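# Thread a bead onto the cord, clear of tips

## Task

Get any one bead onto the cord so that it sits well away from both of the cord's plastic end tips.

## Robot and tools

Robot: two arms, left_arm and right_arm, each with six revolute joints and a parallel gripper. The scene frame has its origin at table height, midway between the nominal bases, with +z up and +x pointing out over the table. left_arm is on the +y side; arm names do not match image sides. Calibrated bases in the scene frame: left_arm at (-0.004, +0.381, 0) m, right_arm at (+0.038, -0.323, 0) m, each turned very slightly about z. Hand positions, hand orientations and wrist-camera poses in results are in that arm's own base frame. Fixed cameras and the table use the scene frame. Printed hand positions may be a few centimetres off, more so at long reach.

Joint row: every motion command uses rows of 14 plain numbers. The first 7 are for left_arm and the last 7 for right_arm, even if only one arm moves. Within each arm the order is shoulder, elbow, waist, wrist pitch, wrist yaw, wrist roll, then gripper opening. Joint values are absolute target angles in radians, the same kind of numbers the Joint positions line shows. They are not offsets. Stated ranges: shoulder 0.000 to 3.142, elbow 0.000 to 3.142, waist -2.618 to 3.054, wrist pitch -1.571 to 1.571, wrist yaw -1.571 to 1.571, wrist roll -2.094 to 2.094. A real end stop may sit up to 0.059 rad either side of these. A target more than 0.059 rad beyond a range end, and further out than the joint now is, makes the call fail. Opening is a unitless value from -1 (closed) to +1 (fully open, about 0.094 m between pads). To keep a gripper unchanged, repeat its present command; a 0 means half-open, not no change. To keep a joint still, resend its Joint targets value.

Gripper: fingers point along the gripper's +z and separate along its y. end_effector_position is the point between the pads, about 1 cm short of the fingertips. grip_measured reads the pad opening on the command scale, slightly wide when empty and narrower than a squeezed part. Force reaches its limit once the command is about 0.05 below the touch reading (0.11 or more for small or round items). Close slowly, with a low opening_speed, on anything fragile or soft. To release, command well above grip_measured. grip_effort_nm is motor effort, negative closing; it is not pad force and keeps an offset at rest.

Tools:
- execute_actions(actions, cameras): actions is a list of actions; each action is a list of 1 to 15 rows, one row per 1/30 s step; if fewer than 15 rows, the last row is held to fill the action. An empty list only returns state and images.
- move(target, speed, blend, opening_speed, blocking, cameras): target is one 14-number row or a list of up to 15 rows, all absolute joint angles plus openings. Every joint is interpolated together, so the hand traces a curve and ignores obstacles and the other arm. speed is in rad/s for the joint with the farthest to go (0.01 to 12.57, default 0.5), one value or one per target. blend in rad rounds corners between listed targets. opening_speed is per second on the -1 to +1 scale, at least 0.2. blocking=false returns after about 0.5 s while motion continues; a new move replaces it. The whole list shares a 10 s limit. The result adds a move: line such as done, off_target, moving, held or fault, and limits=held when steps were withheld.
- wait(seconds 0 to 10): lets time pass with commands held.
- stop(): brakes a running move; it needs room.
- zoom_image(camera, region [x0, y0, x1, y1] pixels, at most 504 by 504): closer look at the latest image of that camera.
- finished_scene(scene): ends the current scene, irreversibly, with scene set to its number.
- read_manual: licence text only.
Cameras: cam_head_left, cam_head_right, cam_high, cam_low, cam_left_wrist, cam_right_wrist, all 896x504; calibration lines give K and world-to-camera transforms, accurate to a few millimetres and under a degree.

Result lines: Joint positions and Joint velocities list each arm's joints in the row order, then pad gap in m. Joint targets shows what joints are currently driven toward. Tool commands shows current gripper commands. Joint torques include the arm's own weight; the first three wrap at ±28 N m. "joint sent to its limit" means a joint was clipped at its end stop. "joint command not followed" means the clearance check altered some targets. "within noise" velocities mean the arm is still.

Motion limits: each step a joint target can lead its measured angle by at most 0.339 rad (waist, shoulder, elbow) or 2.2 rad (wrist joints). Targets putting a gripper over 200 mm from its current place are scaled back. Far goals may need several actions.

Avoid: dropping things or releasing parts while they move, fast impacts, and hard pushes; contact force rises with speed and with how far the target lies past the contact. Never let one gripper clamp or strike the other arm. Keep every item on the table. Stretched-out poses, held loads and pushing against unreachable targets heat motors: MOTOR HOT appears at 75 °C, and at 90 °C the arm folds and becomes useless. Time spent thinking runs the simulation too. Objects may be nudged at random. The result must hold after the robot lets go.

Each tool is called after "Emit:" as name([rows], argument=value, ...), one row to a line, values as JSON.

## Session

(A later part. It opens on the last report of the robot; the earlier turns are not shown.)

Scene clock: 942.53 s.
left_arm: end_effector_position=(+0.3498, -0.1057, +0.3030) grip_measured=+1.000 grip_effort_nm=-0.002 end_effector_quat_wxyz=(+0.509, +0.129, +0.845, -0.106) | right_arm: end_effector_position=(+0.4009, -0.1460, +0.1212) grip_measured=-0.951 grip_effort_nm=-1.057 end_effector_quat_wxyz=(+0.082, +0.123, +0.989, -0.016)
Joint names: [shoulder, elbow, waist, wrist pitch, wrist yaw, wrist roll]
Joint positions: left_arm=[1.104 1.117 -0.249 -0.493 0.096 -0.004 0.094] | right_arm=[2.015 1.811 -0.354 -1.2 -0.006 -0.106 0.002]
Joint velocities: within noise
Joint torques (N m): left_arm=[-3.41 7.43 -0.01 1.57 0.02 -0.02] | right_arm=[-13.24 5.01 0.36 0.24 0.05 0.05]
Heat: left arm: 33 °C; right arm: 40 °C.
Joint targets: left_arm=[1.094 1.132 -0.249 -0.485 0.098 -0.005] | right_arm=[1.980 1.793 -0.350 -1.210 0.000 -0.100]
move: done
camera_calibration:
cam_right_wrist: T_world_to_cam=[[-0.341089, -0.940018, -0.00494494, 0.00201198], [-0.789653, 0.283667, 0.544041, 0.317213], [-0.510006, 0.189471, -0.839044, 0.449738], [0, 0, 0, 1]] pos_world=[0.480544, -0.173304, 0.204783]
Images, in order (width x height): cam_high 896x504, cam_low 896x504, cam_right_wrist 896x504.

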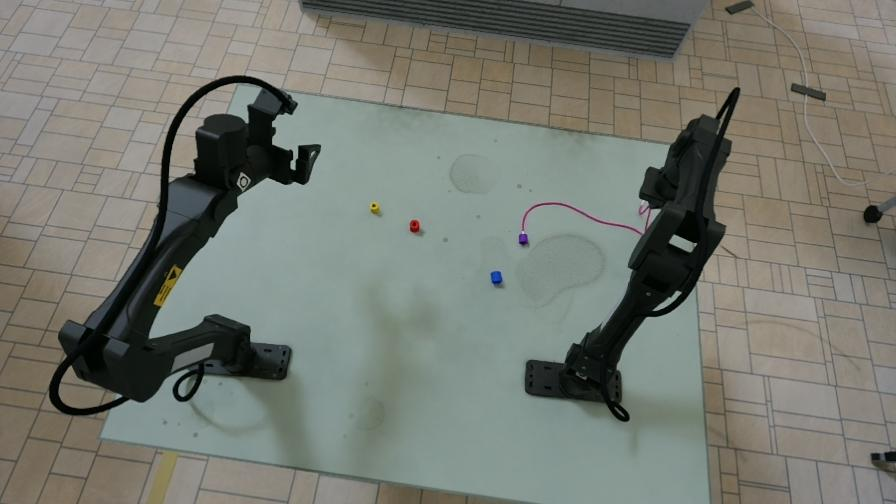

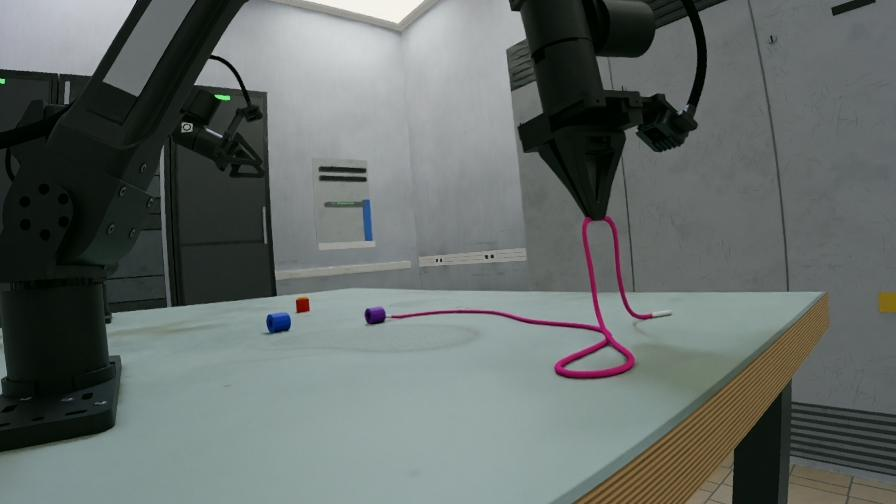

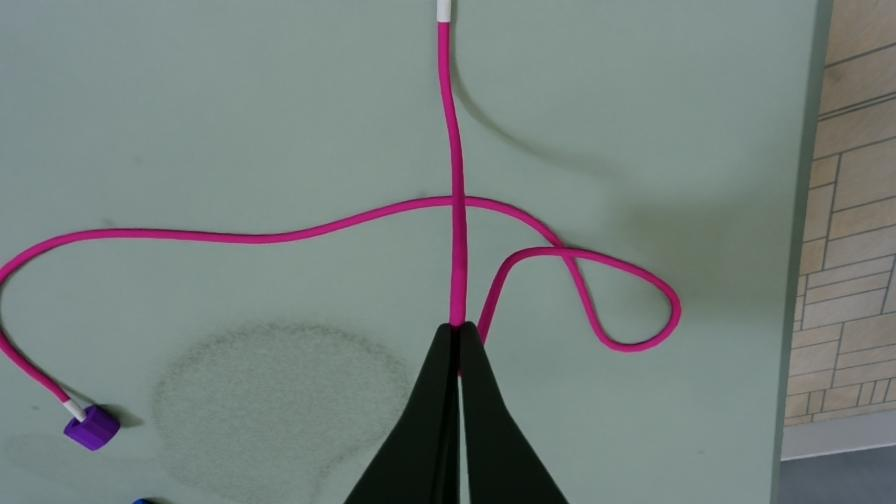

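Emit:
move(target=[1.094, 1.132, -0.249, -0.485, 0.098, -0.005, 1.0, 2.07, 1.49, -0.354, -0.85, 0.0, -0.10, -1.0], speed=0.5, cameras=["cam_right_wrist", "cam_low"])

Scene clock: 1133.80 s.
left_arm: end_effector_position=(+0.3498, -0.1057, +0.3030) grip_measured=+1.000 grip_effort_nm=0.007 end_effector_quat_wxyz=(+0.509, +0.129, +0.845, -0.106) | right_arm: end_effector_position=(+0.3929, -0.1431, +0.0286) grip_measured=-0.951 grip_effort_nm=-1.053 end_effector_quat_wxyz=(+0.069, +0.124, +0.990, -0.013)
Joint names: [shoulder, elbow, waist, wrist pitch, wrist yaw, wrist roll]
Joint positions: left_arm=[1.104 1.117 -0.249 -0.493 0.096 -0.004 0.094] | right_arm=[2.058 1.506 -0.354 -0.879 -0.006 -0.105 0.002]
Joint velocities: within noise
Joint torques (N m): left_arm=[-3.4 7.43 0.01 1.56 0.02 -0.02] | right_arm=[-9.58 4.79 -0.01 0.56 0.04 0.07]
Heat: left arm: 33 °C; right arm: 42 °C.
Joint targets: left_arm=[1.094 1.132 -0.249 -0.485 0.098 -0.005] | right_arm=[2.070 1.490 -0.354 -0.850 0.000 -0.100]
move: done
camera_calibration:
cam_right_wrist: T_world_to_cam=[[-0.342346, -0.939559, -0.00523758, 0.00217513], [-0.775038, 0.27924, 0.566869, 0.353444], [-0.531145, 0.198125, -0.823791, 0.376445], [0, 0, 0, 1]] pos_world=[0.474624, -0.171235, 0.109767]
Images, in order (width x height): cam_low 896x504, cam_right_wrist 896x504.

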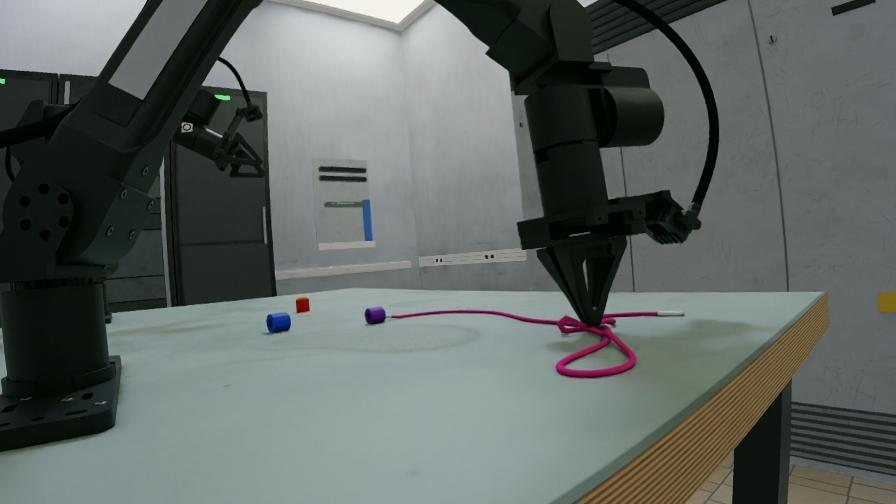

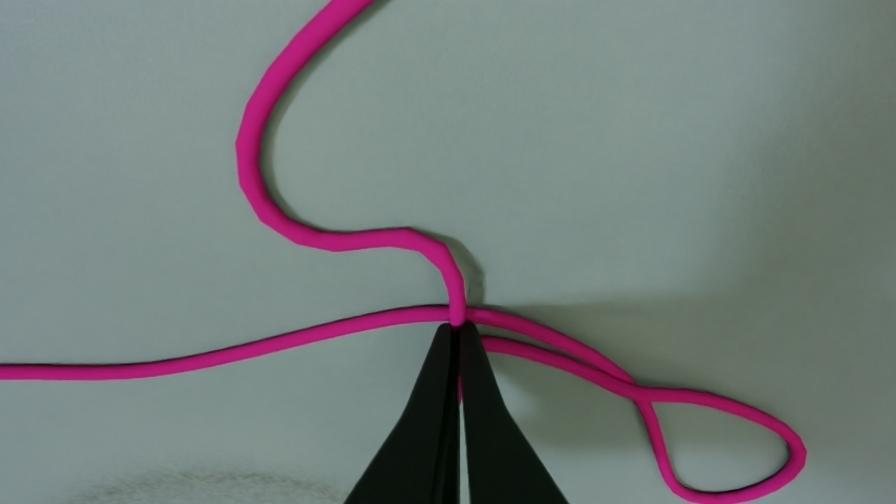

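Emit:
move([
  [1.094, 1.132, -0.249, -0.485, 0.098, -0.005, 1.0, 2.07, 1.49, -0.354, -0.85, 0.0, -0.10, -0.6],
  [1.094, 1.132, -0.249, -0.485, 0.098, -0.005, 1.0, 1.90, 1.75, -0.30, -1.25, 0.0, -0.10, -0.6],
], speed=0.6, opening_speed=1.0, cameras=["cam_right_wrist", "cam_high"])

Scene clock: 1150.50 s.
left_arm: end_effector_position=(+0.3498, -0.1057, +0.3030) grip_measured=+1.000 grip_effort_nm=0.002 end_effector_quat_wxyz=(+0.509, +0.129, +0.845, -0.106) | right_arm: end_effector_position=(+0.3774, -0.1168, +0.1286) grip_measured=-0.603 grip_effort_nm=0.139 end_effector_quat_wxyz=(+0.063, +0.100, +0.993, -0.010)
Joint names: [shoulder, elbow, waist, wrist pitch, wrist yaw, wrist roll]
Joint positions: left_arm=[1.104 1.117 -0.249 -0.493 0.096 -0.004 0.094] | right_arm=[1.925 1.72 -0.305 -1.238 -0.006 -0.105 0.019]
Joint velocities: within noise
Joint torques (N m): left_arm=[-3.4 7.42 0.01 1.56 0.02 -0.02] | right_arm=[-11.62 8.55 0.49 0.14 0.06 0.04]
Heat: left arm: 33 °C; right arm: 38 °C.
Joint targets: left_arm=[1.094 1.132 -0.249 -0.485 0.098 -0.005] | right_arm=[1.900 1.750 -0.300 -1.250 0.000 -0.100]
move: done
camera_calibration:
cam_right_wrist: T_world_to_cam=[[-0.296095, -0.955144, -0.00524788, 0.00278958], [-0.780888, 0.238905, 0.577182, 0.273544], [-0.550038, 0.174999, -0.816599, 0.448849], [0, 0, 0, 1]] pos_world=[0.461317, -0.141234, 0.208659]
Images, in order (width x height): cam_high 896x504, cam_right_wrist 896x504.

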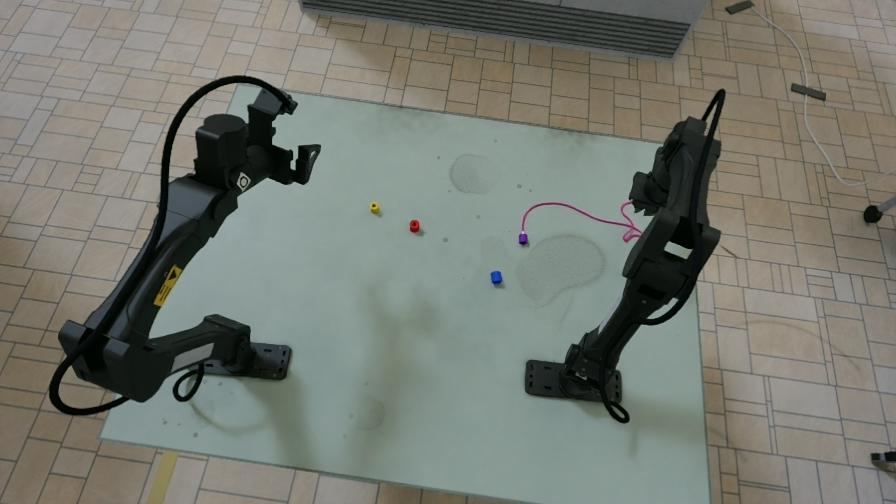

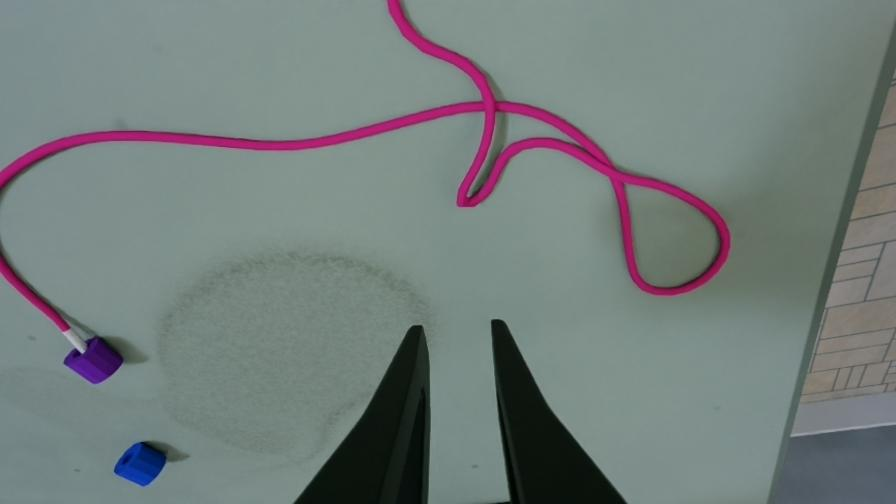

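Emit:
move(target=[1.094, 1.132, -0.249, -0.485, 0.098, -0.005, 1.0, 1.64, 1.39, 0.695, -1.32, 0.0, 0.65, 0.0], speed=1.0, cameras=["cam_right_wrist", "cam_high"])

Scene clock: 1172.17 s.
left_arm: end_effector_position=(+0.3498, -0.1057, +0.3030) grip_measured=+1.000 grip_effort_nm=0.002 end_effector_quat_wxyz=(+0.509, +0.129, +0.845, -0.106) | right_arm: end_effector_position=(+0.2273, +0.1940, +0.1256) grip_measured=-0.003 grip_effort_nm=0.139 end_effector_quat_wxyz=(-0.004, -0.028, +1.000, +0.002)
Joint names: [shoulder, elbow, waist, wrist pitch, wrist yaw, wrist roll]
Joint positions: left_arm=[1.104 1.117 -0.249 -0.493 0.096 -0.004 0.094] | right_arm=[1.676 1.408 0.698 -1.306 -0.008 0.642 0.047]
Joint velocities: within noise
Joint torques (N m): left_arm=[-3.41 7.43 0.01 1.57 0.02 -0.02] | right_arm=[-9.98 4.67 -0.31 -0.13 0.07 0.09]
Heat: left arm: 33 °C; right arm: 41 °C.
Joint targets: left_arm=[1.094 1.132 -0.249 -0.485 0.098 -0.005] | right_arm=[1.640 1.390 0.695 -1.320 0.000 0.650]
move: off_target (right_arm); right_arm: the shoulder is farthest, 0.036 rad from its target
camera_calibration:
cam_right_wrist: T_world_to_cam=[[-0.0445143, -0.999004, -0.0030637, 0.206127], [-0.730492, 0.0304575, 0.682241, 0.0995363], [-0.681468, 0.0326075, -0.731121, 0.356333], [0, 0, 0, 1]] pos_world=[0.324716, 0.191271, 0.193246]
Images, in order (width x height): cam_high 896x504, cam_right_wrist 896x504.

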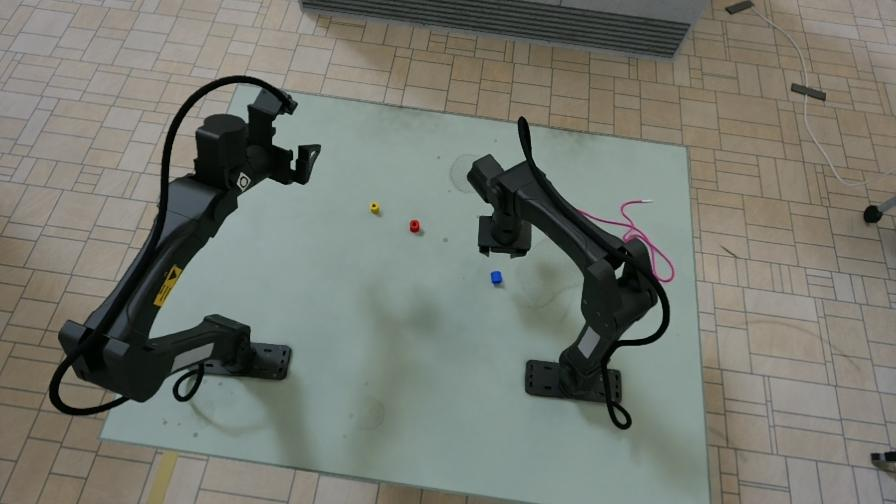

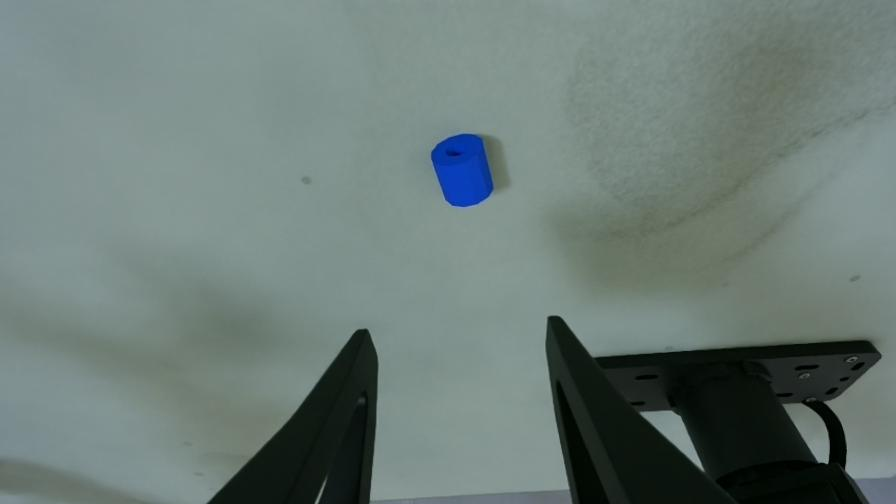

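Emit:
move(target=[1.094, 1.132, -0.249, -0.485, 0.098, -0.005, 1.0, 1.655, 1.062, 0.736, -0.981, 0.0, 0.553, 0.0], speed=0.5, cameras=["cam_right_wrist"])

Scene clock: 1199.47 s.
left_arm: end_effector_position=(+0.3498, -0.1057, +0.3030) grip_measured=+1.000 grip_effort_nm=0.002 end_effector_quat_wxyz=(+0.509, +0.129, +0.845, -0.106) | right_arm: end_effector_position=(+0.2039, +0.1848, +0.0451) grip_measured=-0.003 grip_effort_nm=0.134 end_effector_quat_wxyz=(-0.015, -0.086, +0.996, -0.006)
Joint names: [shoulder, elbow, waist, wrist pitch, wrist yaw, wrist roll]
Joint positions: left_arm=[1.104 1.117 -0.249 -0.493 0.096 -0.004 0.094] | right_arm=[1.671 1.076 0.728 -1.005 -0.008 0.556 0.047]
Joint velocities: within noise
Joint torques (N m): left_arm=[-3.4 7.43 -0.01 1.57 0.02 -0.02] | right_arm=[-7.9 4.62 0.7 0.19 0.05 -0.01]
Heat: left arm: 33 °C; right arm: 37 °C.
Joint targets: left_arm=[1.094 1.132 -0.249 -0.485 0.098 -0.005] | right_arm=[1.655 1.062 0.736 -0.981 0.000 0.553]
move: done
camera_calibration:
cam_right_wrist: T_world_to_cam=[[0.0706849, -0.99742, 0.0125309, 0.171291], [-0.715574, -0.041951, 0.697276, 0.147325], [-0.694952, -0.0582537, -0.716693, 0.300702], [0, 0, 0, 1]] pos_world=[0.302287, 0.194547, 0.110638]
Images, in order (width x height): cam_right_wrist 896x504.

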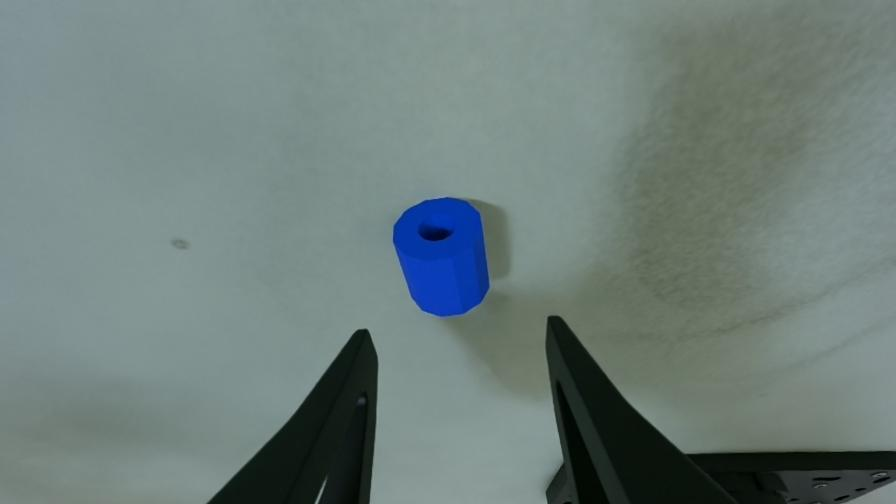

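Emit:
move(target=[1.094, 1.132, -0.249, -0.485, 0.098, -0.005, 1.0, 1.728, 0.998, 0.720, -0.872, 0.0, 0.550, 0.0], speed=0.3, cameras=["cam_right_wrist", "cam_low"])

Scene clock: 1218.63 s.
left_arm: end_effector_position=(+0.3498, -0.1057, +0.3030) grip_measured=+1.000 grip_effort_nm=-0.002 end_effector_quat_wxyz=(+0.509, +0.129, +0.845, -0.106) | right_arm: end_effector_position=(+0.2020, +0.1834, +0.0195) grip_measured=-0.003 grip_effort_nm=0.134 end_effector_quat_wxyz=(-0.021, -0.088, +0.996, -0.010)
Joint names: [shoulder, elbow, waist, wrist pitch, wrist yaw, wrist roll]
Joint positions: left_arm=[1.104 1.117 -0.249 -0.493 0.096 -0.004 0.094] | right_arm=[1.716 1.015 0.728 -0.915 -0.009 0.552 0.047]
Joint velocities: within noise
Joint torques (N m): left_arm=[-3.4 7.43 0.01 1.56 0.02 -0.02] | right_arm=[-5.82 4.03 -0.76 0.36 0.07 0]
Heat: left arm: 33 °C; right arm: 36 °C.
Joint targets: left_arm=[1.094 1.132 -0.249 -0.485 0.098 -0.005] | right_arm=[1.728 0.998 0.720 -0.872 0.000 0.550]
move: off_target (right_arm); right_arm: the wrist pitch is farthest, 0.043 rad from its target
camera_calibration:
cam_right_wrist: T_world_to_cam=[[0.0753589, -0.996954, 0.0201166, 0.169207], [-0.70741, -0.0392325, 0.705714, 0.161476], [-0.702775, -0.0674125, -0.708211, 0.284084], [0, 0, 0, 1]] pos_world=[0.301125, 0.194178, 0.0838316]
Images, in order (width x height): cam_low 896x504, cam_right_wrist 896x504.

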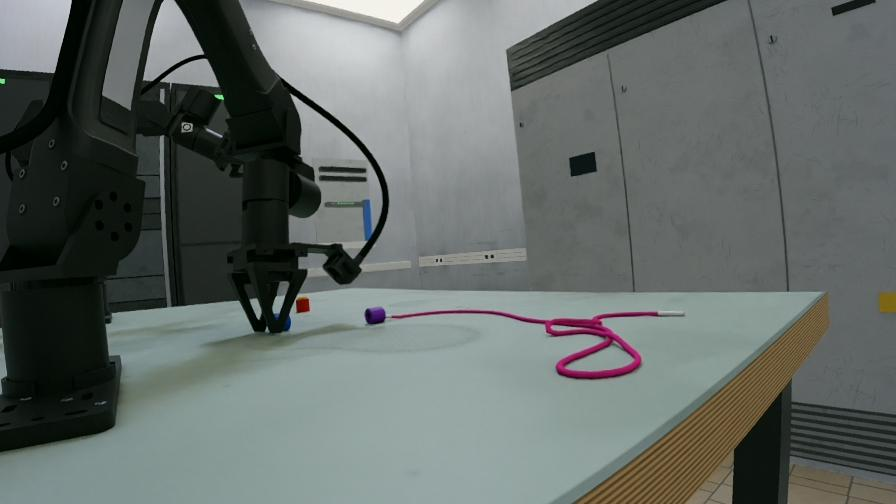

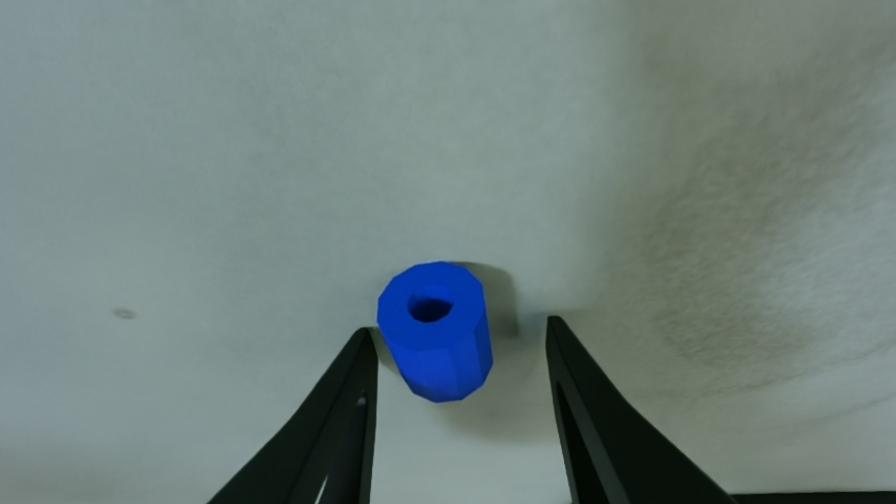

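Emit:
zoom_image(camera="cam_low", region=[220, 270, 340, 350])

Scaled by 4.200 from the camera's 896x504 image, which has a finer 1280x720 frame.

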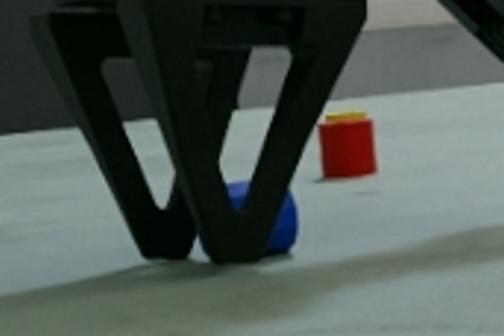

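Emit:
move(target=[1.094, 1.132, -0.249, -0.485, 0.098, -0.005, 1.0, 1.737, 1.079, 0.728, -0.858, 0.0, 0.552, 0.0], speed=0.3, cameras=["cam_right_wrist"])

Scene clock: 1239.80 s.
left_arm: end_effector_position=(+0.3498, -0.1057, +0.3030) grip_measured=+1.000 grip_effort_nm=-0.002 end_effector_quat_wxyz=(+0.509, +0.129, +0.845, -0.106) | right_arm: end_effector_position=(+0.2151, +0.1951, +0.0236) grip_measured=-0.003 grip_effort_nm=0.129 end_effector_quat_wxyz=(+0.001, -0.088, +0.996, +0.006)
Joint names: [shoulder, elbow, waist, wrist pitch, wrist yaw, wrist roll]
Joint positions: left_arm=[1.104 1.117 -0.249 -0.493 0.096 -0.004 0.094] | right_arm=[1.724 1.044 0.728 -0.883 -0.009 0.551 0.047]
Joint velocities: within noise
Joint torques (N m): left_arm=[-3.4 7.45 0.01 1.56 0.02 -0.02] | right_arm=[-6 8.18 0.01 0.29 0.07 0.01]
Heat: left arm: 33 °C; right arm: 35 °C.
Joint targets: left_arm=[1.094 1.132 -0.249 -0.485 0.098 -0.005] | right_arm=[1.737 1.079 0.728 -0.858 0.000 0.552]
move: done
camera_calibration:
cam_right_wrist: T_world_to_cam=[[0.0758896, -0.997045, -0.0118901, 0.180418], [-0.734506, -0.0639631, 0.675581, 0.179645], [-0.674346, -0.0425363, -0.73719, 0.286719], [0, 0, 0, 1]] pos_world=[0.311607, 0.203572, 0.0921467]
Images, in order (width x height): cam_right_wrist 896x504.

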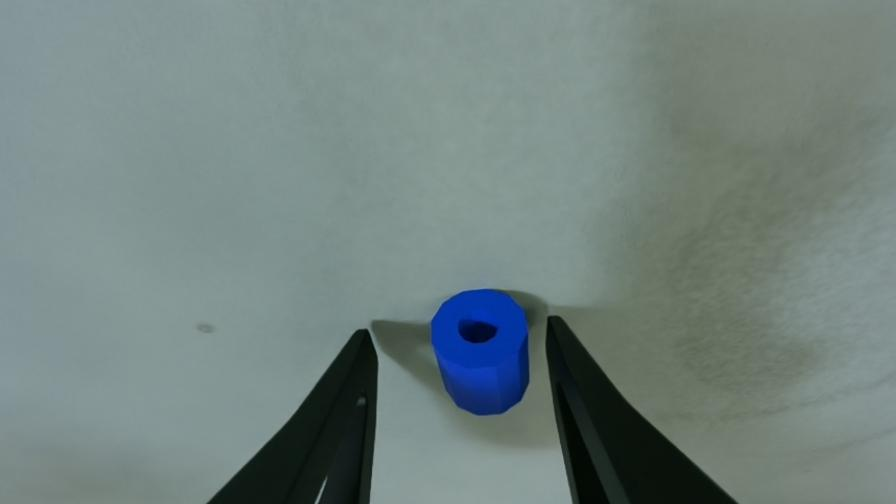

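Emit:
move(target=[1.094, 1.132, -0.249, -0.485, 0.098, -0.005, 1.0, 1.737, 1.079, 0.713, -0.930, 0.0, 0.540, 0.0], speed=0.3, cameras=["cam_right_wrist"])

Scene clock: 1257.60 s.
left_arm: end_effector_position=(+0.3498, -0.1057, +0.3030) grip_measured=+1.000 grip_effort_nm=0.002 end_effector_quat_wxyz=(+0.509, +0.129, +0.845, -0.106) | right_arm: end_effector_position=(+0.2101, +0.1882, +0.0237) grip_measured=-0.003 grip_effort_nm=0.134 end_effector_quat_wxyz=(-0.013, -0.089, +0.996, -0.004)
Joint names: [shoulder, elbow, waist, wrist pitch, wrist yaw, wrist roll]
Joint positions: left_arm=[1.104 1.117 -0.249 -0.493 0.096 -0.004 0.094] | right_arm=[1.724 1.044 0.721 -0.916 -0.009 0.543 0.047]
Joint velocities: within noise
Joint torques (N m): left_arm=[-3.38 7.43 0.02 1.57 0.02 -0.02] | right_arm=[-5.94 8.12 -0.73 -0.16 0.08 -0.04]
Heat: left arm: 33 °C; right arm: 35 °C.
Joint targets: left_arm=[1.094 1.132 -0.249 -0.485 0.098 -0.005] | right_arm=[1.737 1.079 0.713 -0.930 0.000 0.540]
move: done
camera_calibration:
cam_right_wrist: T_world_to_cam=[[0.0770091, -0.996996, 0.00826439, 0.173164], [-0.717233, -0.0496383, 0.695063, 0.168717], [-0.692565, -0.0594536, -0.718901, 0.289662], [0, 0, 0, 1]] pos_world=[0.308284, 0.198241, 0.0895377]
Images, in order (width x height): cam_right_wrist 896x504.

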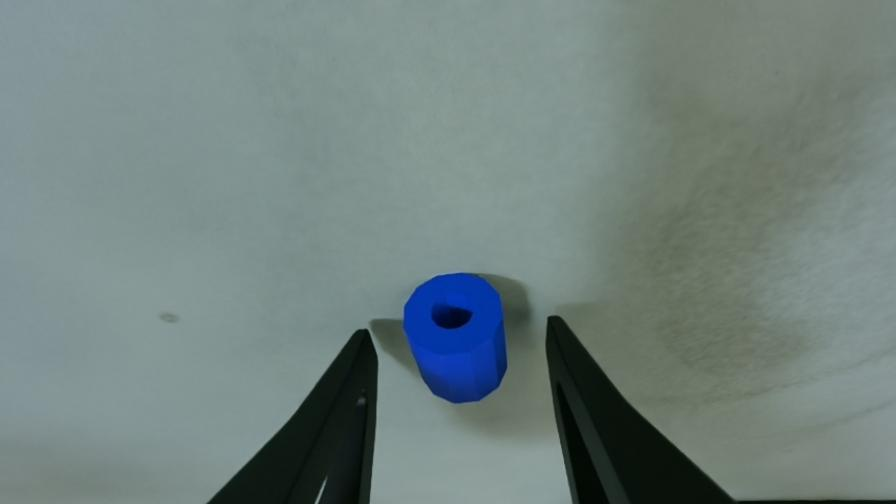

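Emit:
move(target=[1.094, 1.132, -0.249, -0.485, 0.098, -0.005, 1.0, 1.737, 1.079, 0.713, -0.930, 0.0, 0.540, -0.7], opening_speed=0.6, cameras=["cam_right_wrist"])

Scene clock: 1264.93 s.
left_arm: end_effector_position=(+0.3498, -0.1057, +0.3030) grip_measured=+1.000 grip_effort_nm=0.002 end_effector_quat_wxyz=(+0.509, +0.129, +0.845, -0.106) | right_arm: end_effector_position=(+0.2099, +0.1880, +0.0237) grip_measured=-0.538 grip_effort_nm=-1.053 end_effector_quat_wxyz=(-0.013, -0.089, +0.996, -0.004)
Joint names: [shoulder, elbow, waist, wrist pitch, wrist yaw, wrist roll]
Joint positions: left_arm=[1.104 1.117 -0.249 -0.493 0.096 -0.004 0.094] | right_arm=[1.724 1.044 0.721 -0.917 -0.009 0.542 0.022]
Joint velocities: within noise
Joint torques (N m): left_arm=[-3.41 7.45 0.01 1.57 0.02 -0.02] | right_arm=[-5.96 8.13 -0.73 -0.17 0.08 0]
Heat: left arm: 33 °C; right arm: 35 °C.
Joint targets: left_arm=[1.094 1.132 -0.249 -0.485 0.098 -0.005] | right_arm=[1.737 1.079 0.713 -0.930 0.000 0.540]
move: done
camera_calibration:
cam_right_wrist: T_world_to_cam=[[0.07784, -0.996926, 0.00892858, 0.172755], [-0.716597, -0.0497211, 0.695713, 0.168404], [-0.69313, -0.0605525, -0.718264, 0.289782], [0, 0, 0, 1]] pos_world=[0.308087, 0.198144, 0.0894373]
Images, in order (width x height): cam_right_wrist 896x504.

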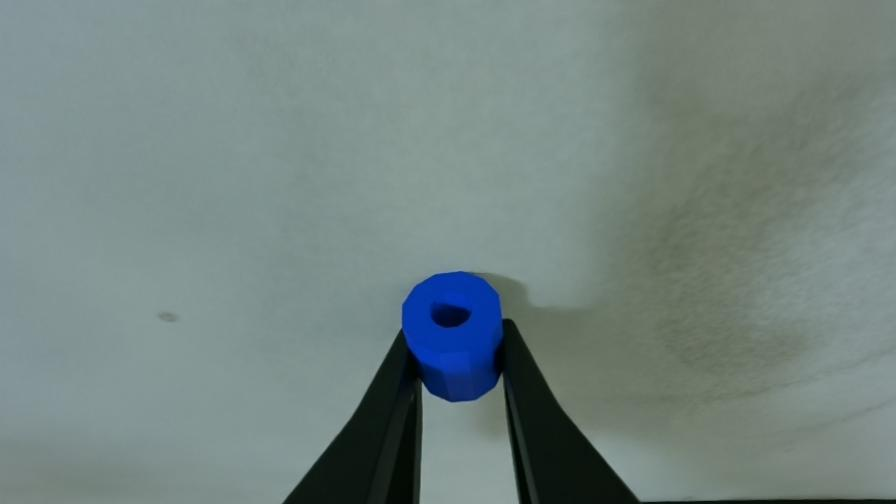

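Emit:
move([
  [1.094, 1.132, -0.249, -0.485, 0.098, -0.005, 1.0, 1.70, 1.45, 0.75, -1.33, 0.0, 0.60, -0.7],
  [1.094, 1.132, -0.249, -0.485, 0.098, -0.005, 1.0, 2.35, 2.30, 0.98, -1.49, 0.0, 1.30, -0.7],
], speed=0.7, blend=0.1, cameras=["cam_right_wrist", "cam_high"])

Scene clock: 1298.37 s.
left_arm: end_effector_position=(+0.3498, -0.1057, +0.3030) grip_measured=+1.000 grip_effort_nm=0.002 end_effector_quat_wxyz=(+0.509, +0.129, +0.845, -0.106) | right_arm: end_effector_position=(+0.2535, +0.3822, +0.1033) grip_measured=-0.538 grip_effort_nm=-1.057 end_effector_quat_wxyz=(+0.003, +0.155, +0.988, +0.016)
Joint names: [shoulder, elbow, waist, wrist pitch, wrist yaw, wrist roll]
Joint positions: left_arm=[1.104 1.117 -0.249 -0.493 0.096 -0.004 0.094] | right_arm=[2.333 2.26 0.98 -1.467 -0.009 1.291 0.022]
Joint velocities: within noise
Joint torques (N m): left_arm=[-3.38 7.45 0.02 1.56 0.02 -0.02] | right_arm=[-11.3 9.1 0.01 -0.11 0.07 0.05]
Heat: left arm: 33 °C; right arm: 35 °C.
Joint targets: left_arm=[1.094 1.132 -0.249 -0.485 0.098 -0.005] | right_arm=[2.350 2.300 0.980 -1.490 0.000 1.300]
move: off_target (right_arm); right_arm: the elbow is farthest, 0.040 rad from its target
camera_calibration:
cam_right_wrist: T_world_to_cam=[[-0.400474, -0.915741, -0.0322383, 0.456716], [-0.681663, 0.274227, 0.678332, 0.0230807], [-0.612336, 0.29363, -0.734048, 0.234663], [0, 0, 0, 1]] pos_world=[0.342329, 0.343, 0.171321]
Images, in order (width x height): cam_high 896x504, cam_right_wrist 896x504.

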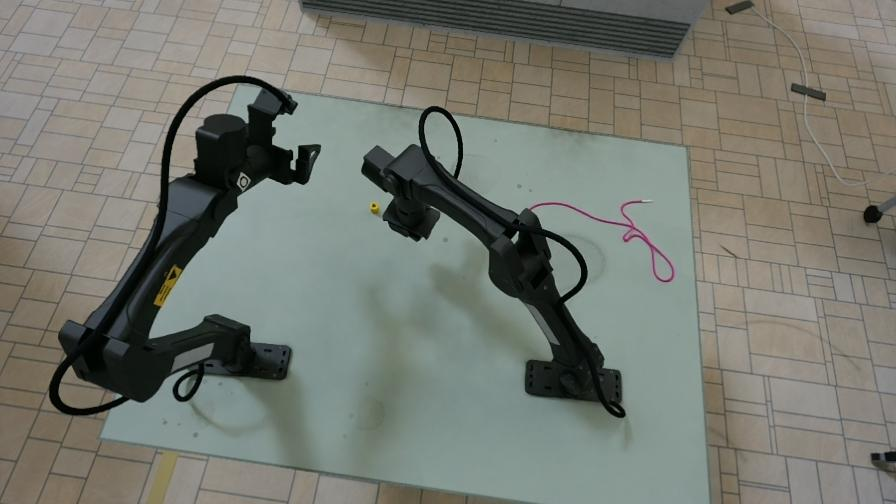

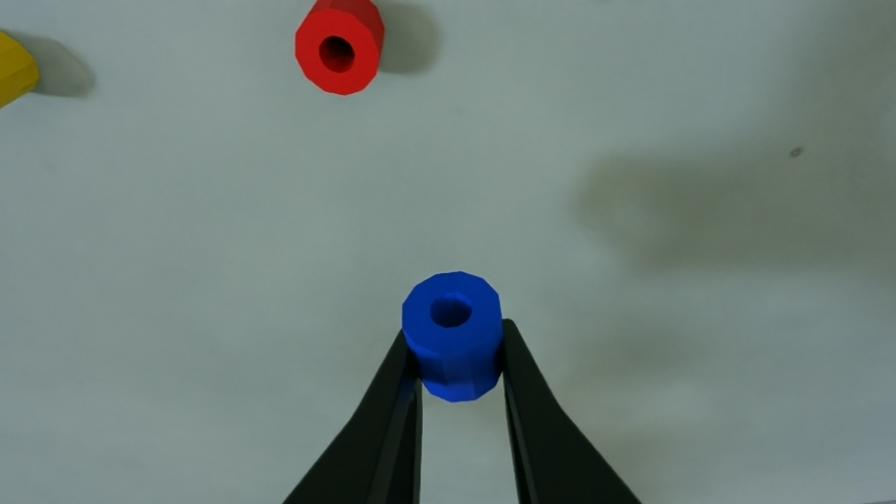

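Emit:
move(target=[1.094, 1.132, -0.249, -0.485, 0.098, -0.005, 1.0, 2.35, 1.9695, 0.98, -1.215, 0.0, 1.30, -0.7], speed=0.4, cameras=["cam_right_wrist"])

Scene clock: 1313.87 s.
left_arm: end_effector_position=(+0.3498, -0.1057, +0.3030) grip_measured=+1.000 grip_effort_nm=-0.002 end_effector_quat_wxyz=(+0.509, +0.129, +0.845, -0.106) | right_arm: end_effector_position=(+0.2491, +0.3756, +0.0333) grip_measured=-0.538 grip_effort_nm=-1.057 end_effector_quat_wxyz=(-0.006, +0.156, +0.988, -0.002)
Joint names: [shoulder, elbow, waist, wrist pitch, wrist yaw, wrist roll]
Joint positions: left_arm=[1.104 1.117 -0.249 -0.493 0.096 -0.004 0.094] | right_arm=[2.334 1.985 0.98 -1.23 -0.009 1.292 0.022]
Joint velocities: within noise
Joint torques (N m): left_arm=[-3.38 7.43 0.01 1.57 0.02 -0.02] | right_arm=[-11.47 4.9 0.05 0.11 0.07 0.09]
Heat: left arm: 33 °C; right arm: 36 °C.
Joint targets: left_arm=[1.094 1.132 -0.249 -0.485 0.098 -0.005] | right_arm=[2.350 1.969 0.980 -1.215 0.000 1.300]
move: done
camera_calibration:
cam_right_wrist: T_world_to_cam=[[-0.401757, -0.915712, 0.00791592, 0.445753], [-0.665845, 0.298043, 0.683974, 0.0563277], [-0.628683, 0.269521, -0.729463, 0.195499], [0, 0, 0, 1]] pos_world=[0.339497, 0.338702, 0.100554]
Images, in order (width x height): cam_right_wrist 896x504.

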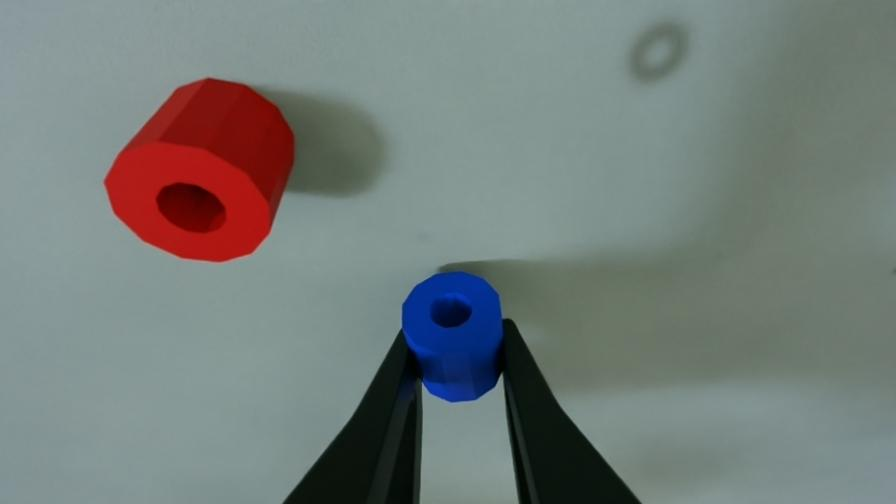

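Emit:
move([
  [1.094, 1.132, -0.249, -0.485, 0.098, -0.005, 1.0, 2.35, 1.965, 0.98, -1.212, 0.0, 1.30, 0.0],
], speed=0.4, opening_speed=0.6, cameras=["cam_right_wrist"])

Scene clock: 1322.87 s.
left_arm: end_effector_position=(+0.3498, -0.1057, +0.3030) grip_measured=+1.000 grip_effort_nm=0.002 end_effector_quat_wxyz=(+0.509, +0.129, +0.845, -0.106) | right_arm: end_effector_position=(+0.2496, +0.3764, +0.0333) grip_measured=-0.003 grip_effort_nm=0.134 end_effector_quat_wxyz=(-0.005, +0.156, +0.988, -0.001)
Joint names: [shoulder, elbow, waist, wrist pitch, wrist yaw, wrist roll]
Joint positions: left_arm=[1.104 1.117 -0.249 -0.493 0.096 -0.004 0.094] | right_arm=[2.334 1.985 0.98 -1.227 -0.009 1.292 0.047]
Joint velocities: within noise
Joint torques (N m): left_arm=[-3.38 7.43 0.01 1.56 0.02 -0.02] | right_arm=[-11.37 4.53 0.1 0.13 0.06 0.1]
Heat: left arm: 33 °C; right arm: 37 °C.
Joint targets: left_arm=[1.094 1.132 -0.249 -0.485 0.098 -0.005] | right_arm=[2.350 1.965 0.980 -1.212 0.000 1.300]
move: done
camera_calibration:
cam_right_wrist: T_world_to_cam=[[-0.401785, -0.915724, 0.00420984, 0.446706], [-0.667268, 0.295914, 0.683511, 0.0575631], [-0.627154, 0.271815, -0.729928, 0.194371], [0, 0, 0, 1]] pos_world=[0.33979, 0.339192, 0.100651]
Images, in order (width x height): cam_right_wrist 896x504.

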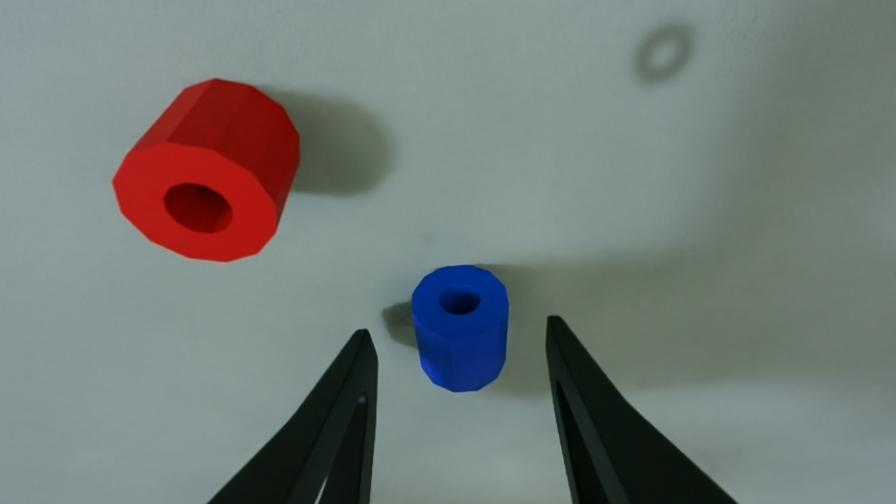

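Emit:
move([
  [1.094, 1.132, -0.249, -0.485, 0.098, -0.005, 1.0, 2.35, 2.28, 0.98, -1.50, 0.0, 1.30, 0.0],
  [1.094, 1.132, -0.249, -0.485, 0.098, -0.005, 1.0, 2.01, 1.90, -0.33, -1.13, 0.0, 0.0, -0.3],
], speed=1.0, blend=0.1, cameras=["cam_right_wrist", "cam_high", "cam_head_left"])

Scene clock: 1344.00 s.
left_arm: end_effector_position=(+0.3498, -0.1057, +0.3030) grip_measured=+1.000 grip_effort_nm=0.002 end_effector_quat_wxyz=(+0.509, +0.129, +0.845, -0.106) | right_arm: end_effector_position=(+0.4367, -0.1508, +0.1391) grip_measured=-0.297 grip_effort_nm=-0.183 end_effector_quat_wxyz=(+0.136, +0.167, +0.976, -0.023)
Joint names: [shoulder, elbow, waist, wrist pitch, wrist yaw, wrist roll]
Joint positions: left_arm=[1.104 1.117 -0.249 -0.493 0.096 -0.004 0.094] | right_arm=[2.057 1.921 -0.334 -1.158 0.001 0.005 0.033]
Joint velocities: within noise
Joint torques (N m): left_arm=[-3.41 7.45 -0.01 1.57 0.02 -0.02] | right_arm=[-14.71 4.93 0.36 0.83 -0.03 -0.04]
Heat: left arm: 33 °C; right arm: 39 °C.
Joint targets: left_arm=[1.094 1.132 -0.249 -0.485 0.098 -0.005] | right_arm=[2.010 1.900 -0.330 -1.130 0.000 0.000]
move: off_target (right_arm); target 2's new numbers were sent with right_arm's shoulder 0.047 rad from that target; right_arm: the shoulder is farthest, 0.047 rad from its target
camera_calibration:
cam_right_wrist: T_world_to_cam=[[-0.422187, -0.906082, -0.0278033, 0.0535033], [-0.814605, 0.365749, 0.450163, 0.373429], [-0.397716, 0.212702, -0.892513, 0.445833], [0, 0, 0, 1]] pos_world=[0.504101, -0.182933, 0.231296]
Images, in order (width x height): cam_head_left 896x504, cam_high 896x504, cam_right_wrist 896x504.

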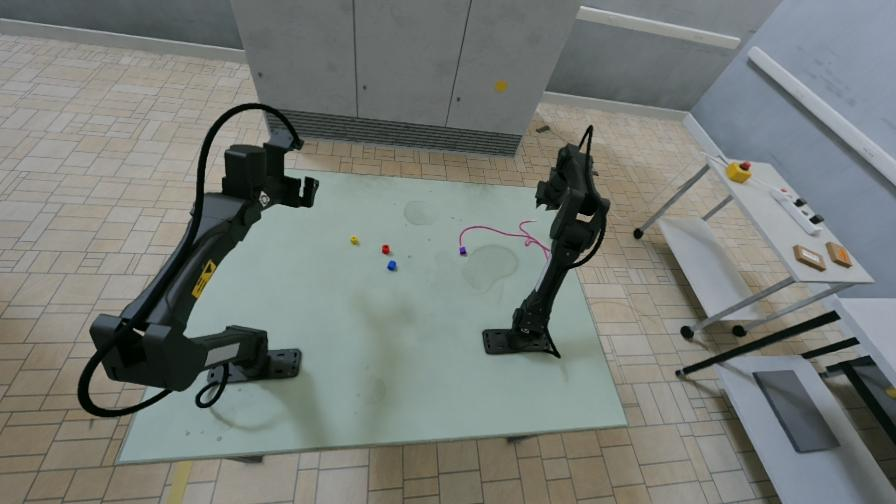

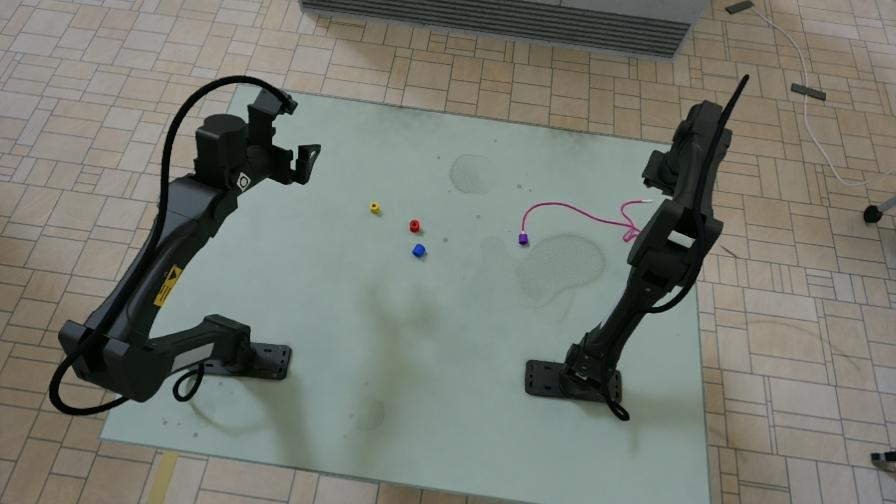

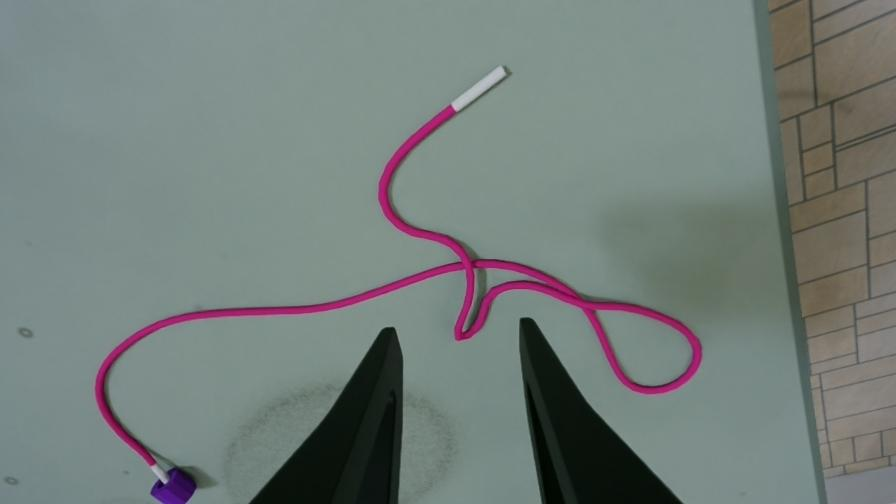

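Emit:
move(target=[1.094, 1.132, -0.249, -0.485, 0.098, -0.005, 1.0, 2.21, 1.80, -0.248, -1.01, 0.0, 0.335, -0.4], speed=0.6, cameras=["cam_right_wrist"])

Scene clock: 1370.17 s.
left_arm: end_effector_position=(+0.3498, -0.1057, +0.3030) grip_measured=+1.000 grip_effort_nm=-0.002 end_effector_quat_wxyz=(+0.509, +0.129, +0.845, -0.106) | right_arm: end_effector_position=(+0.4454, -0.1127, +0.0451) grip_measured=-0.397 grip_effort_nm=-0.178 end_effector_quat_wxyz=(+0.068, +0.285, +0.956, +0.003)
Joint names: [shoulder, elbow, waist, wrist pitch, wrist yaw, wrist roll]
Joint positions: left_arm=[1.104 1.117 -0.249 -0.493 0.096 -0.004 0.094] | right_arm=[2.207 1.809 -0.25 -1.037 0 0.328 0.028]
Joint velocities: within noise
Joint torques (N m): left_arm=[-3.38 7.42 0.01 1.56 0.02 -0.02] | right_arm=[-11.67 5.46 0.16 0.53 -0.01 0.08]
Heat: left arm: 33 °C; right arm: 39 °C.
Joint targets: left_arm=[1.094 1.132 -0.249 -0.485 0.098 -0.005] | right_arm=[2.210 1.800 -0.248 -1.010 0.000 0.335]
move: done
camera_calibration:
cam_right_wrist: T_world_to_cam=[[-0.624587, -0.778939, -0.0560871, 0.194801], [-0.655742, 0.484086, 0.579364, 0.345603], [-0.424138, 0.398642, -0.813137, 0.386413], [0, 0, 0, 1]] pos_world=[0.512189, -0.169603, 0.124902]
Images, in order (width x height): cam_right_wrist 896x504.

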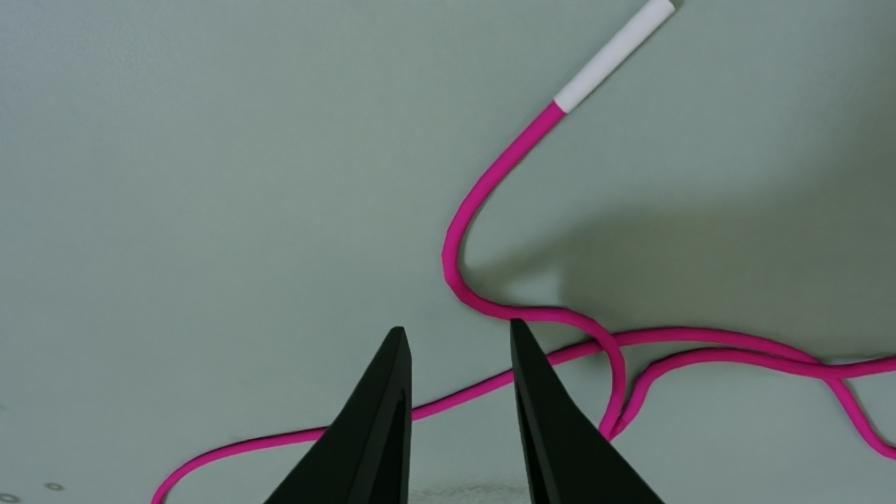

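Emit:
move(target=[1.094, 1.132, -0.249, -0.485, 0.098, -0.005, 1.0, 2.141, 1.70, -0.266, -0.972, 0.0, -0.575, -0.5], speed=0.6, cameras=["cam_right_wrist"])

Scene clock: 1438.97 s.
left_arm: end_effector_position=(+0.3498, -0.1057, +0.3030) grip_measured=+1.000 grip_effort_nm=0.002 end_effector_quat_wxyz=(+0.509, +0.129, +0.845, -0.106) | right_arm: end_effector_position=(+0.4293, -0.1121, +0.0277) grip_measured=-0.497 grip_effort_nm=-0.183 end_effector_quat_wxyz=(+0.046, -0.155, +0.987, -0.020)
Joint names: [shoulder, elbow, waist, wrist pitch, wrist yaw, wrist roll]
Joint positions: left_arm=[1.104 1.117 -0.249 -0.493 0.096 -0.004 0.094] | right_arm=[2.192 1.719 -0.258 -0.997 0 -0.569 0.024]
Joint velocities: within noise
Joint torques (N m): left_arm=[-3.41 7.42 0.02 1.57 0.02 -0.03] | right_arm=[-15.75 4.66 -0.79 0.47 -0.01 -0.04]
Heat: left arm: 33 °C; right arm: 42 °C.
Joint targets: left_arm=[1.094 1.132 -0.249 -0.485 0.098 -0.005] | right_arm=[2.141 1.700 -0.266 -0.972 0.000 -0.575]
move: off_target (right_arm); right_arm: the shoulder is farthest, 0.051 rad from its target
camera_calibration:
cam_right_wrist: T_world_to_cam=[[0.206565, -0.977388, 0.0452004, -0.19759], [-0.782483, -0.137285, 0.60735, 0.328806], [-0.587411, -0.160825, -0.793148, 0.371996], [0, 0, 0, 1]] pos_world=[0.516614, -0.0881554, 0.104278]
Images, in order (width x height): cam_right_wrist 896x504.

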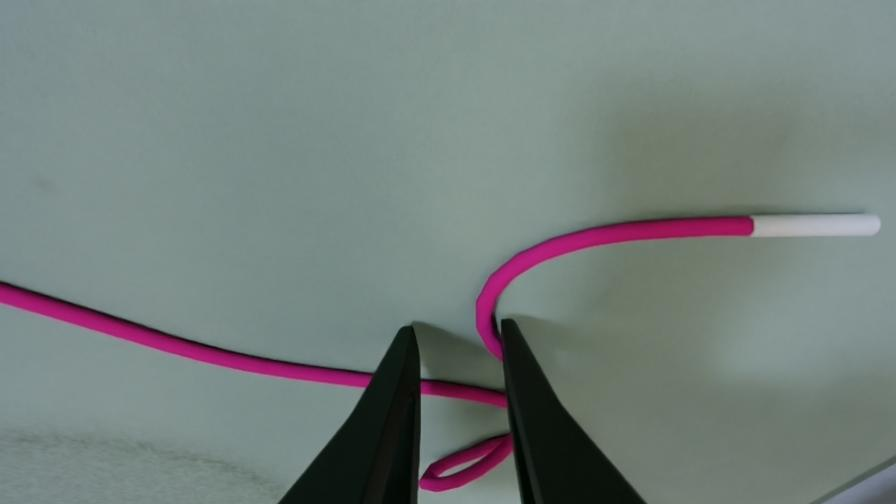

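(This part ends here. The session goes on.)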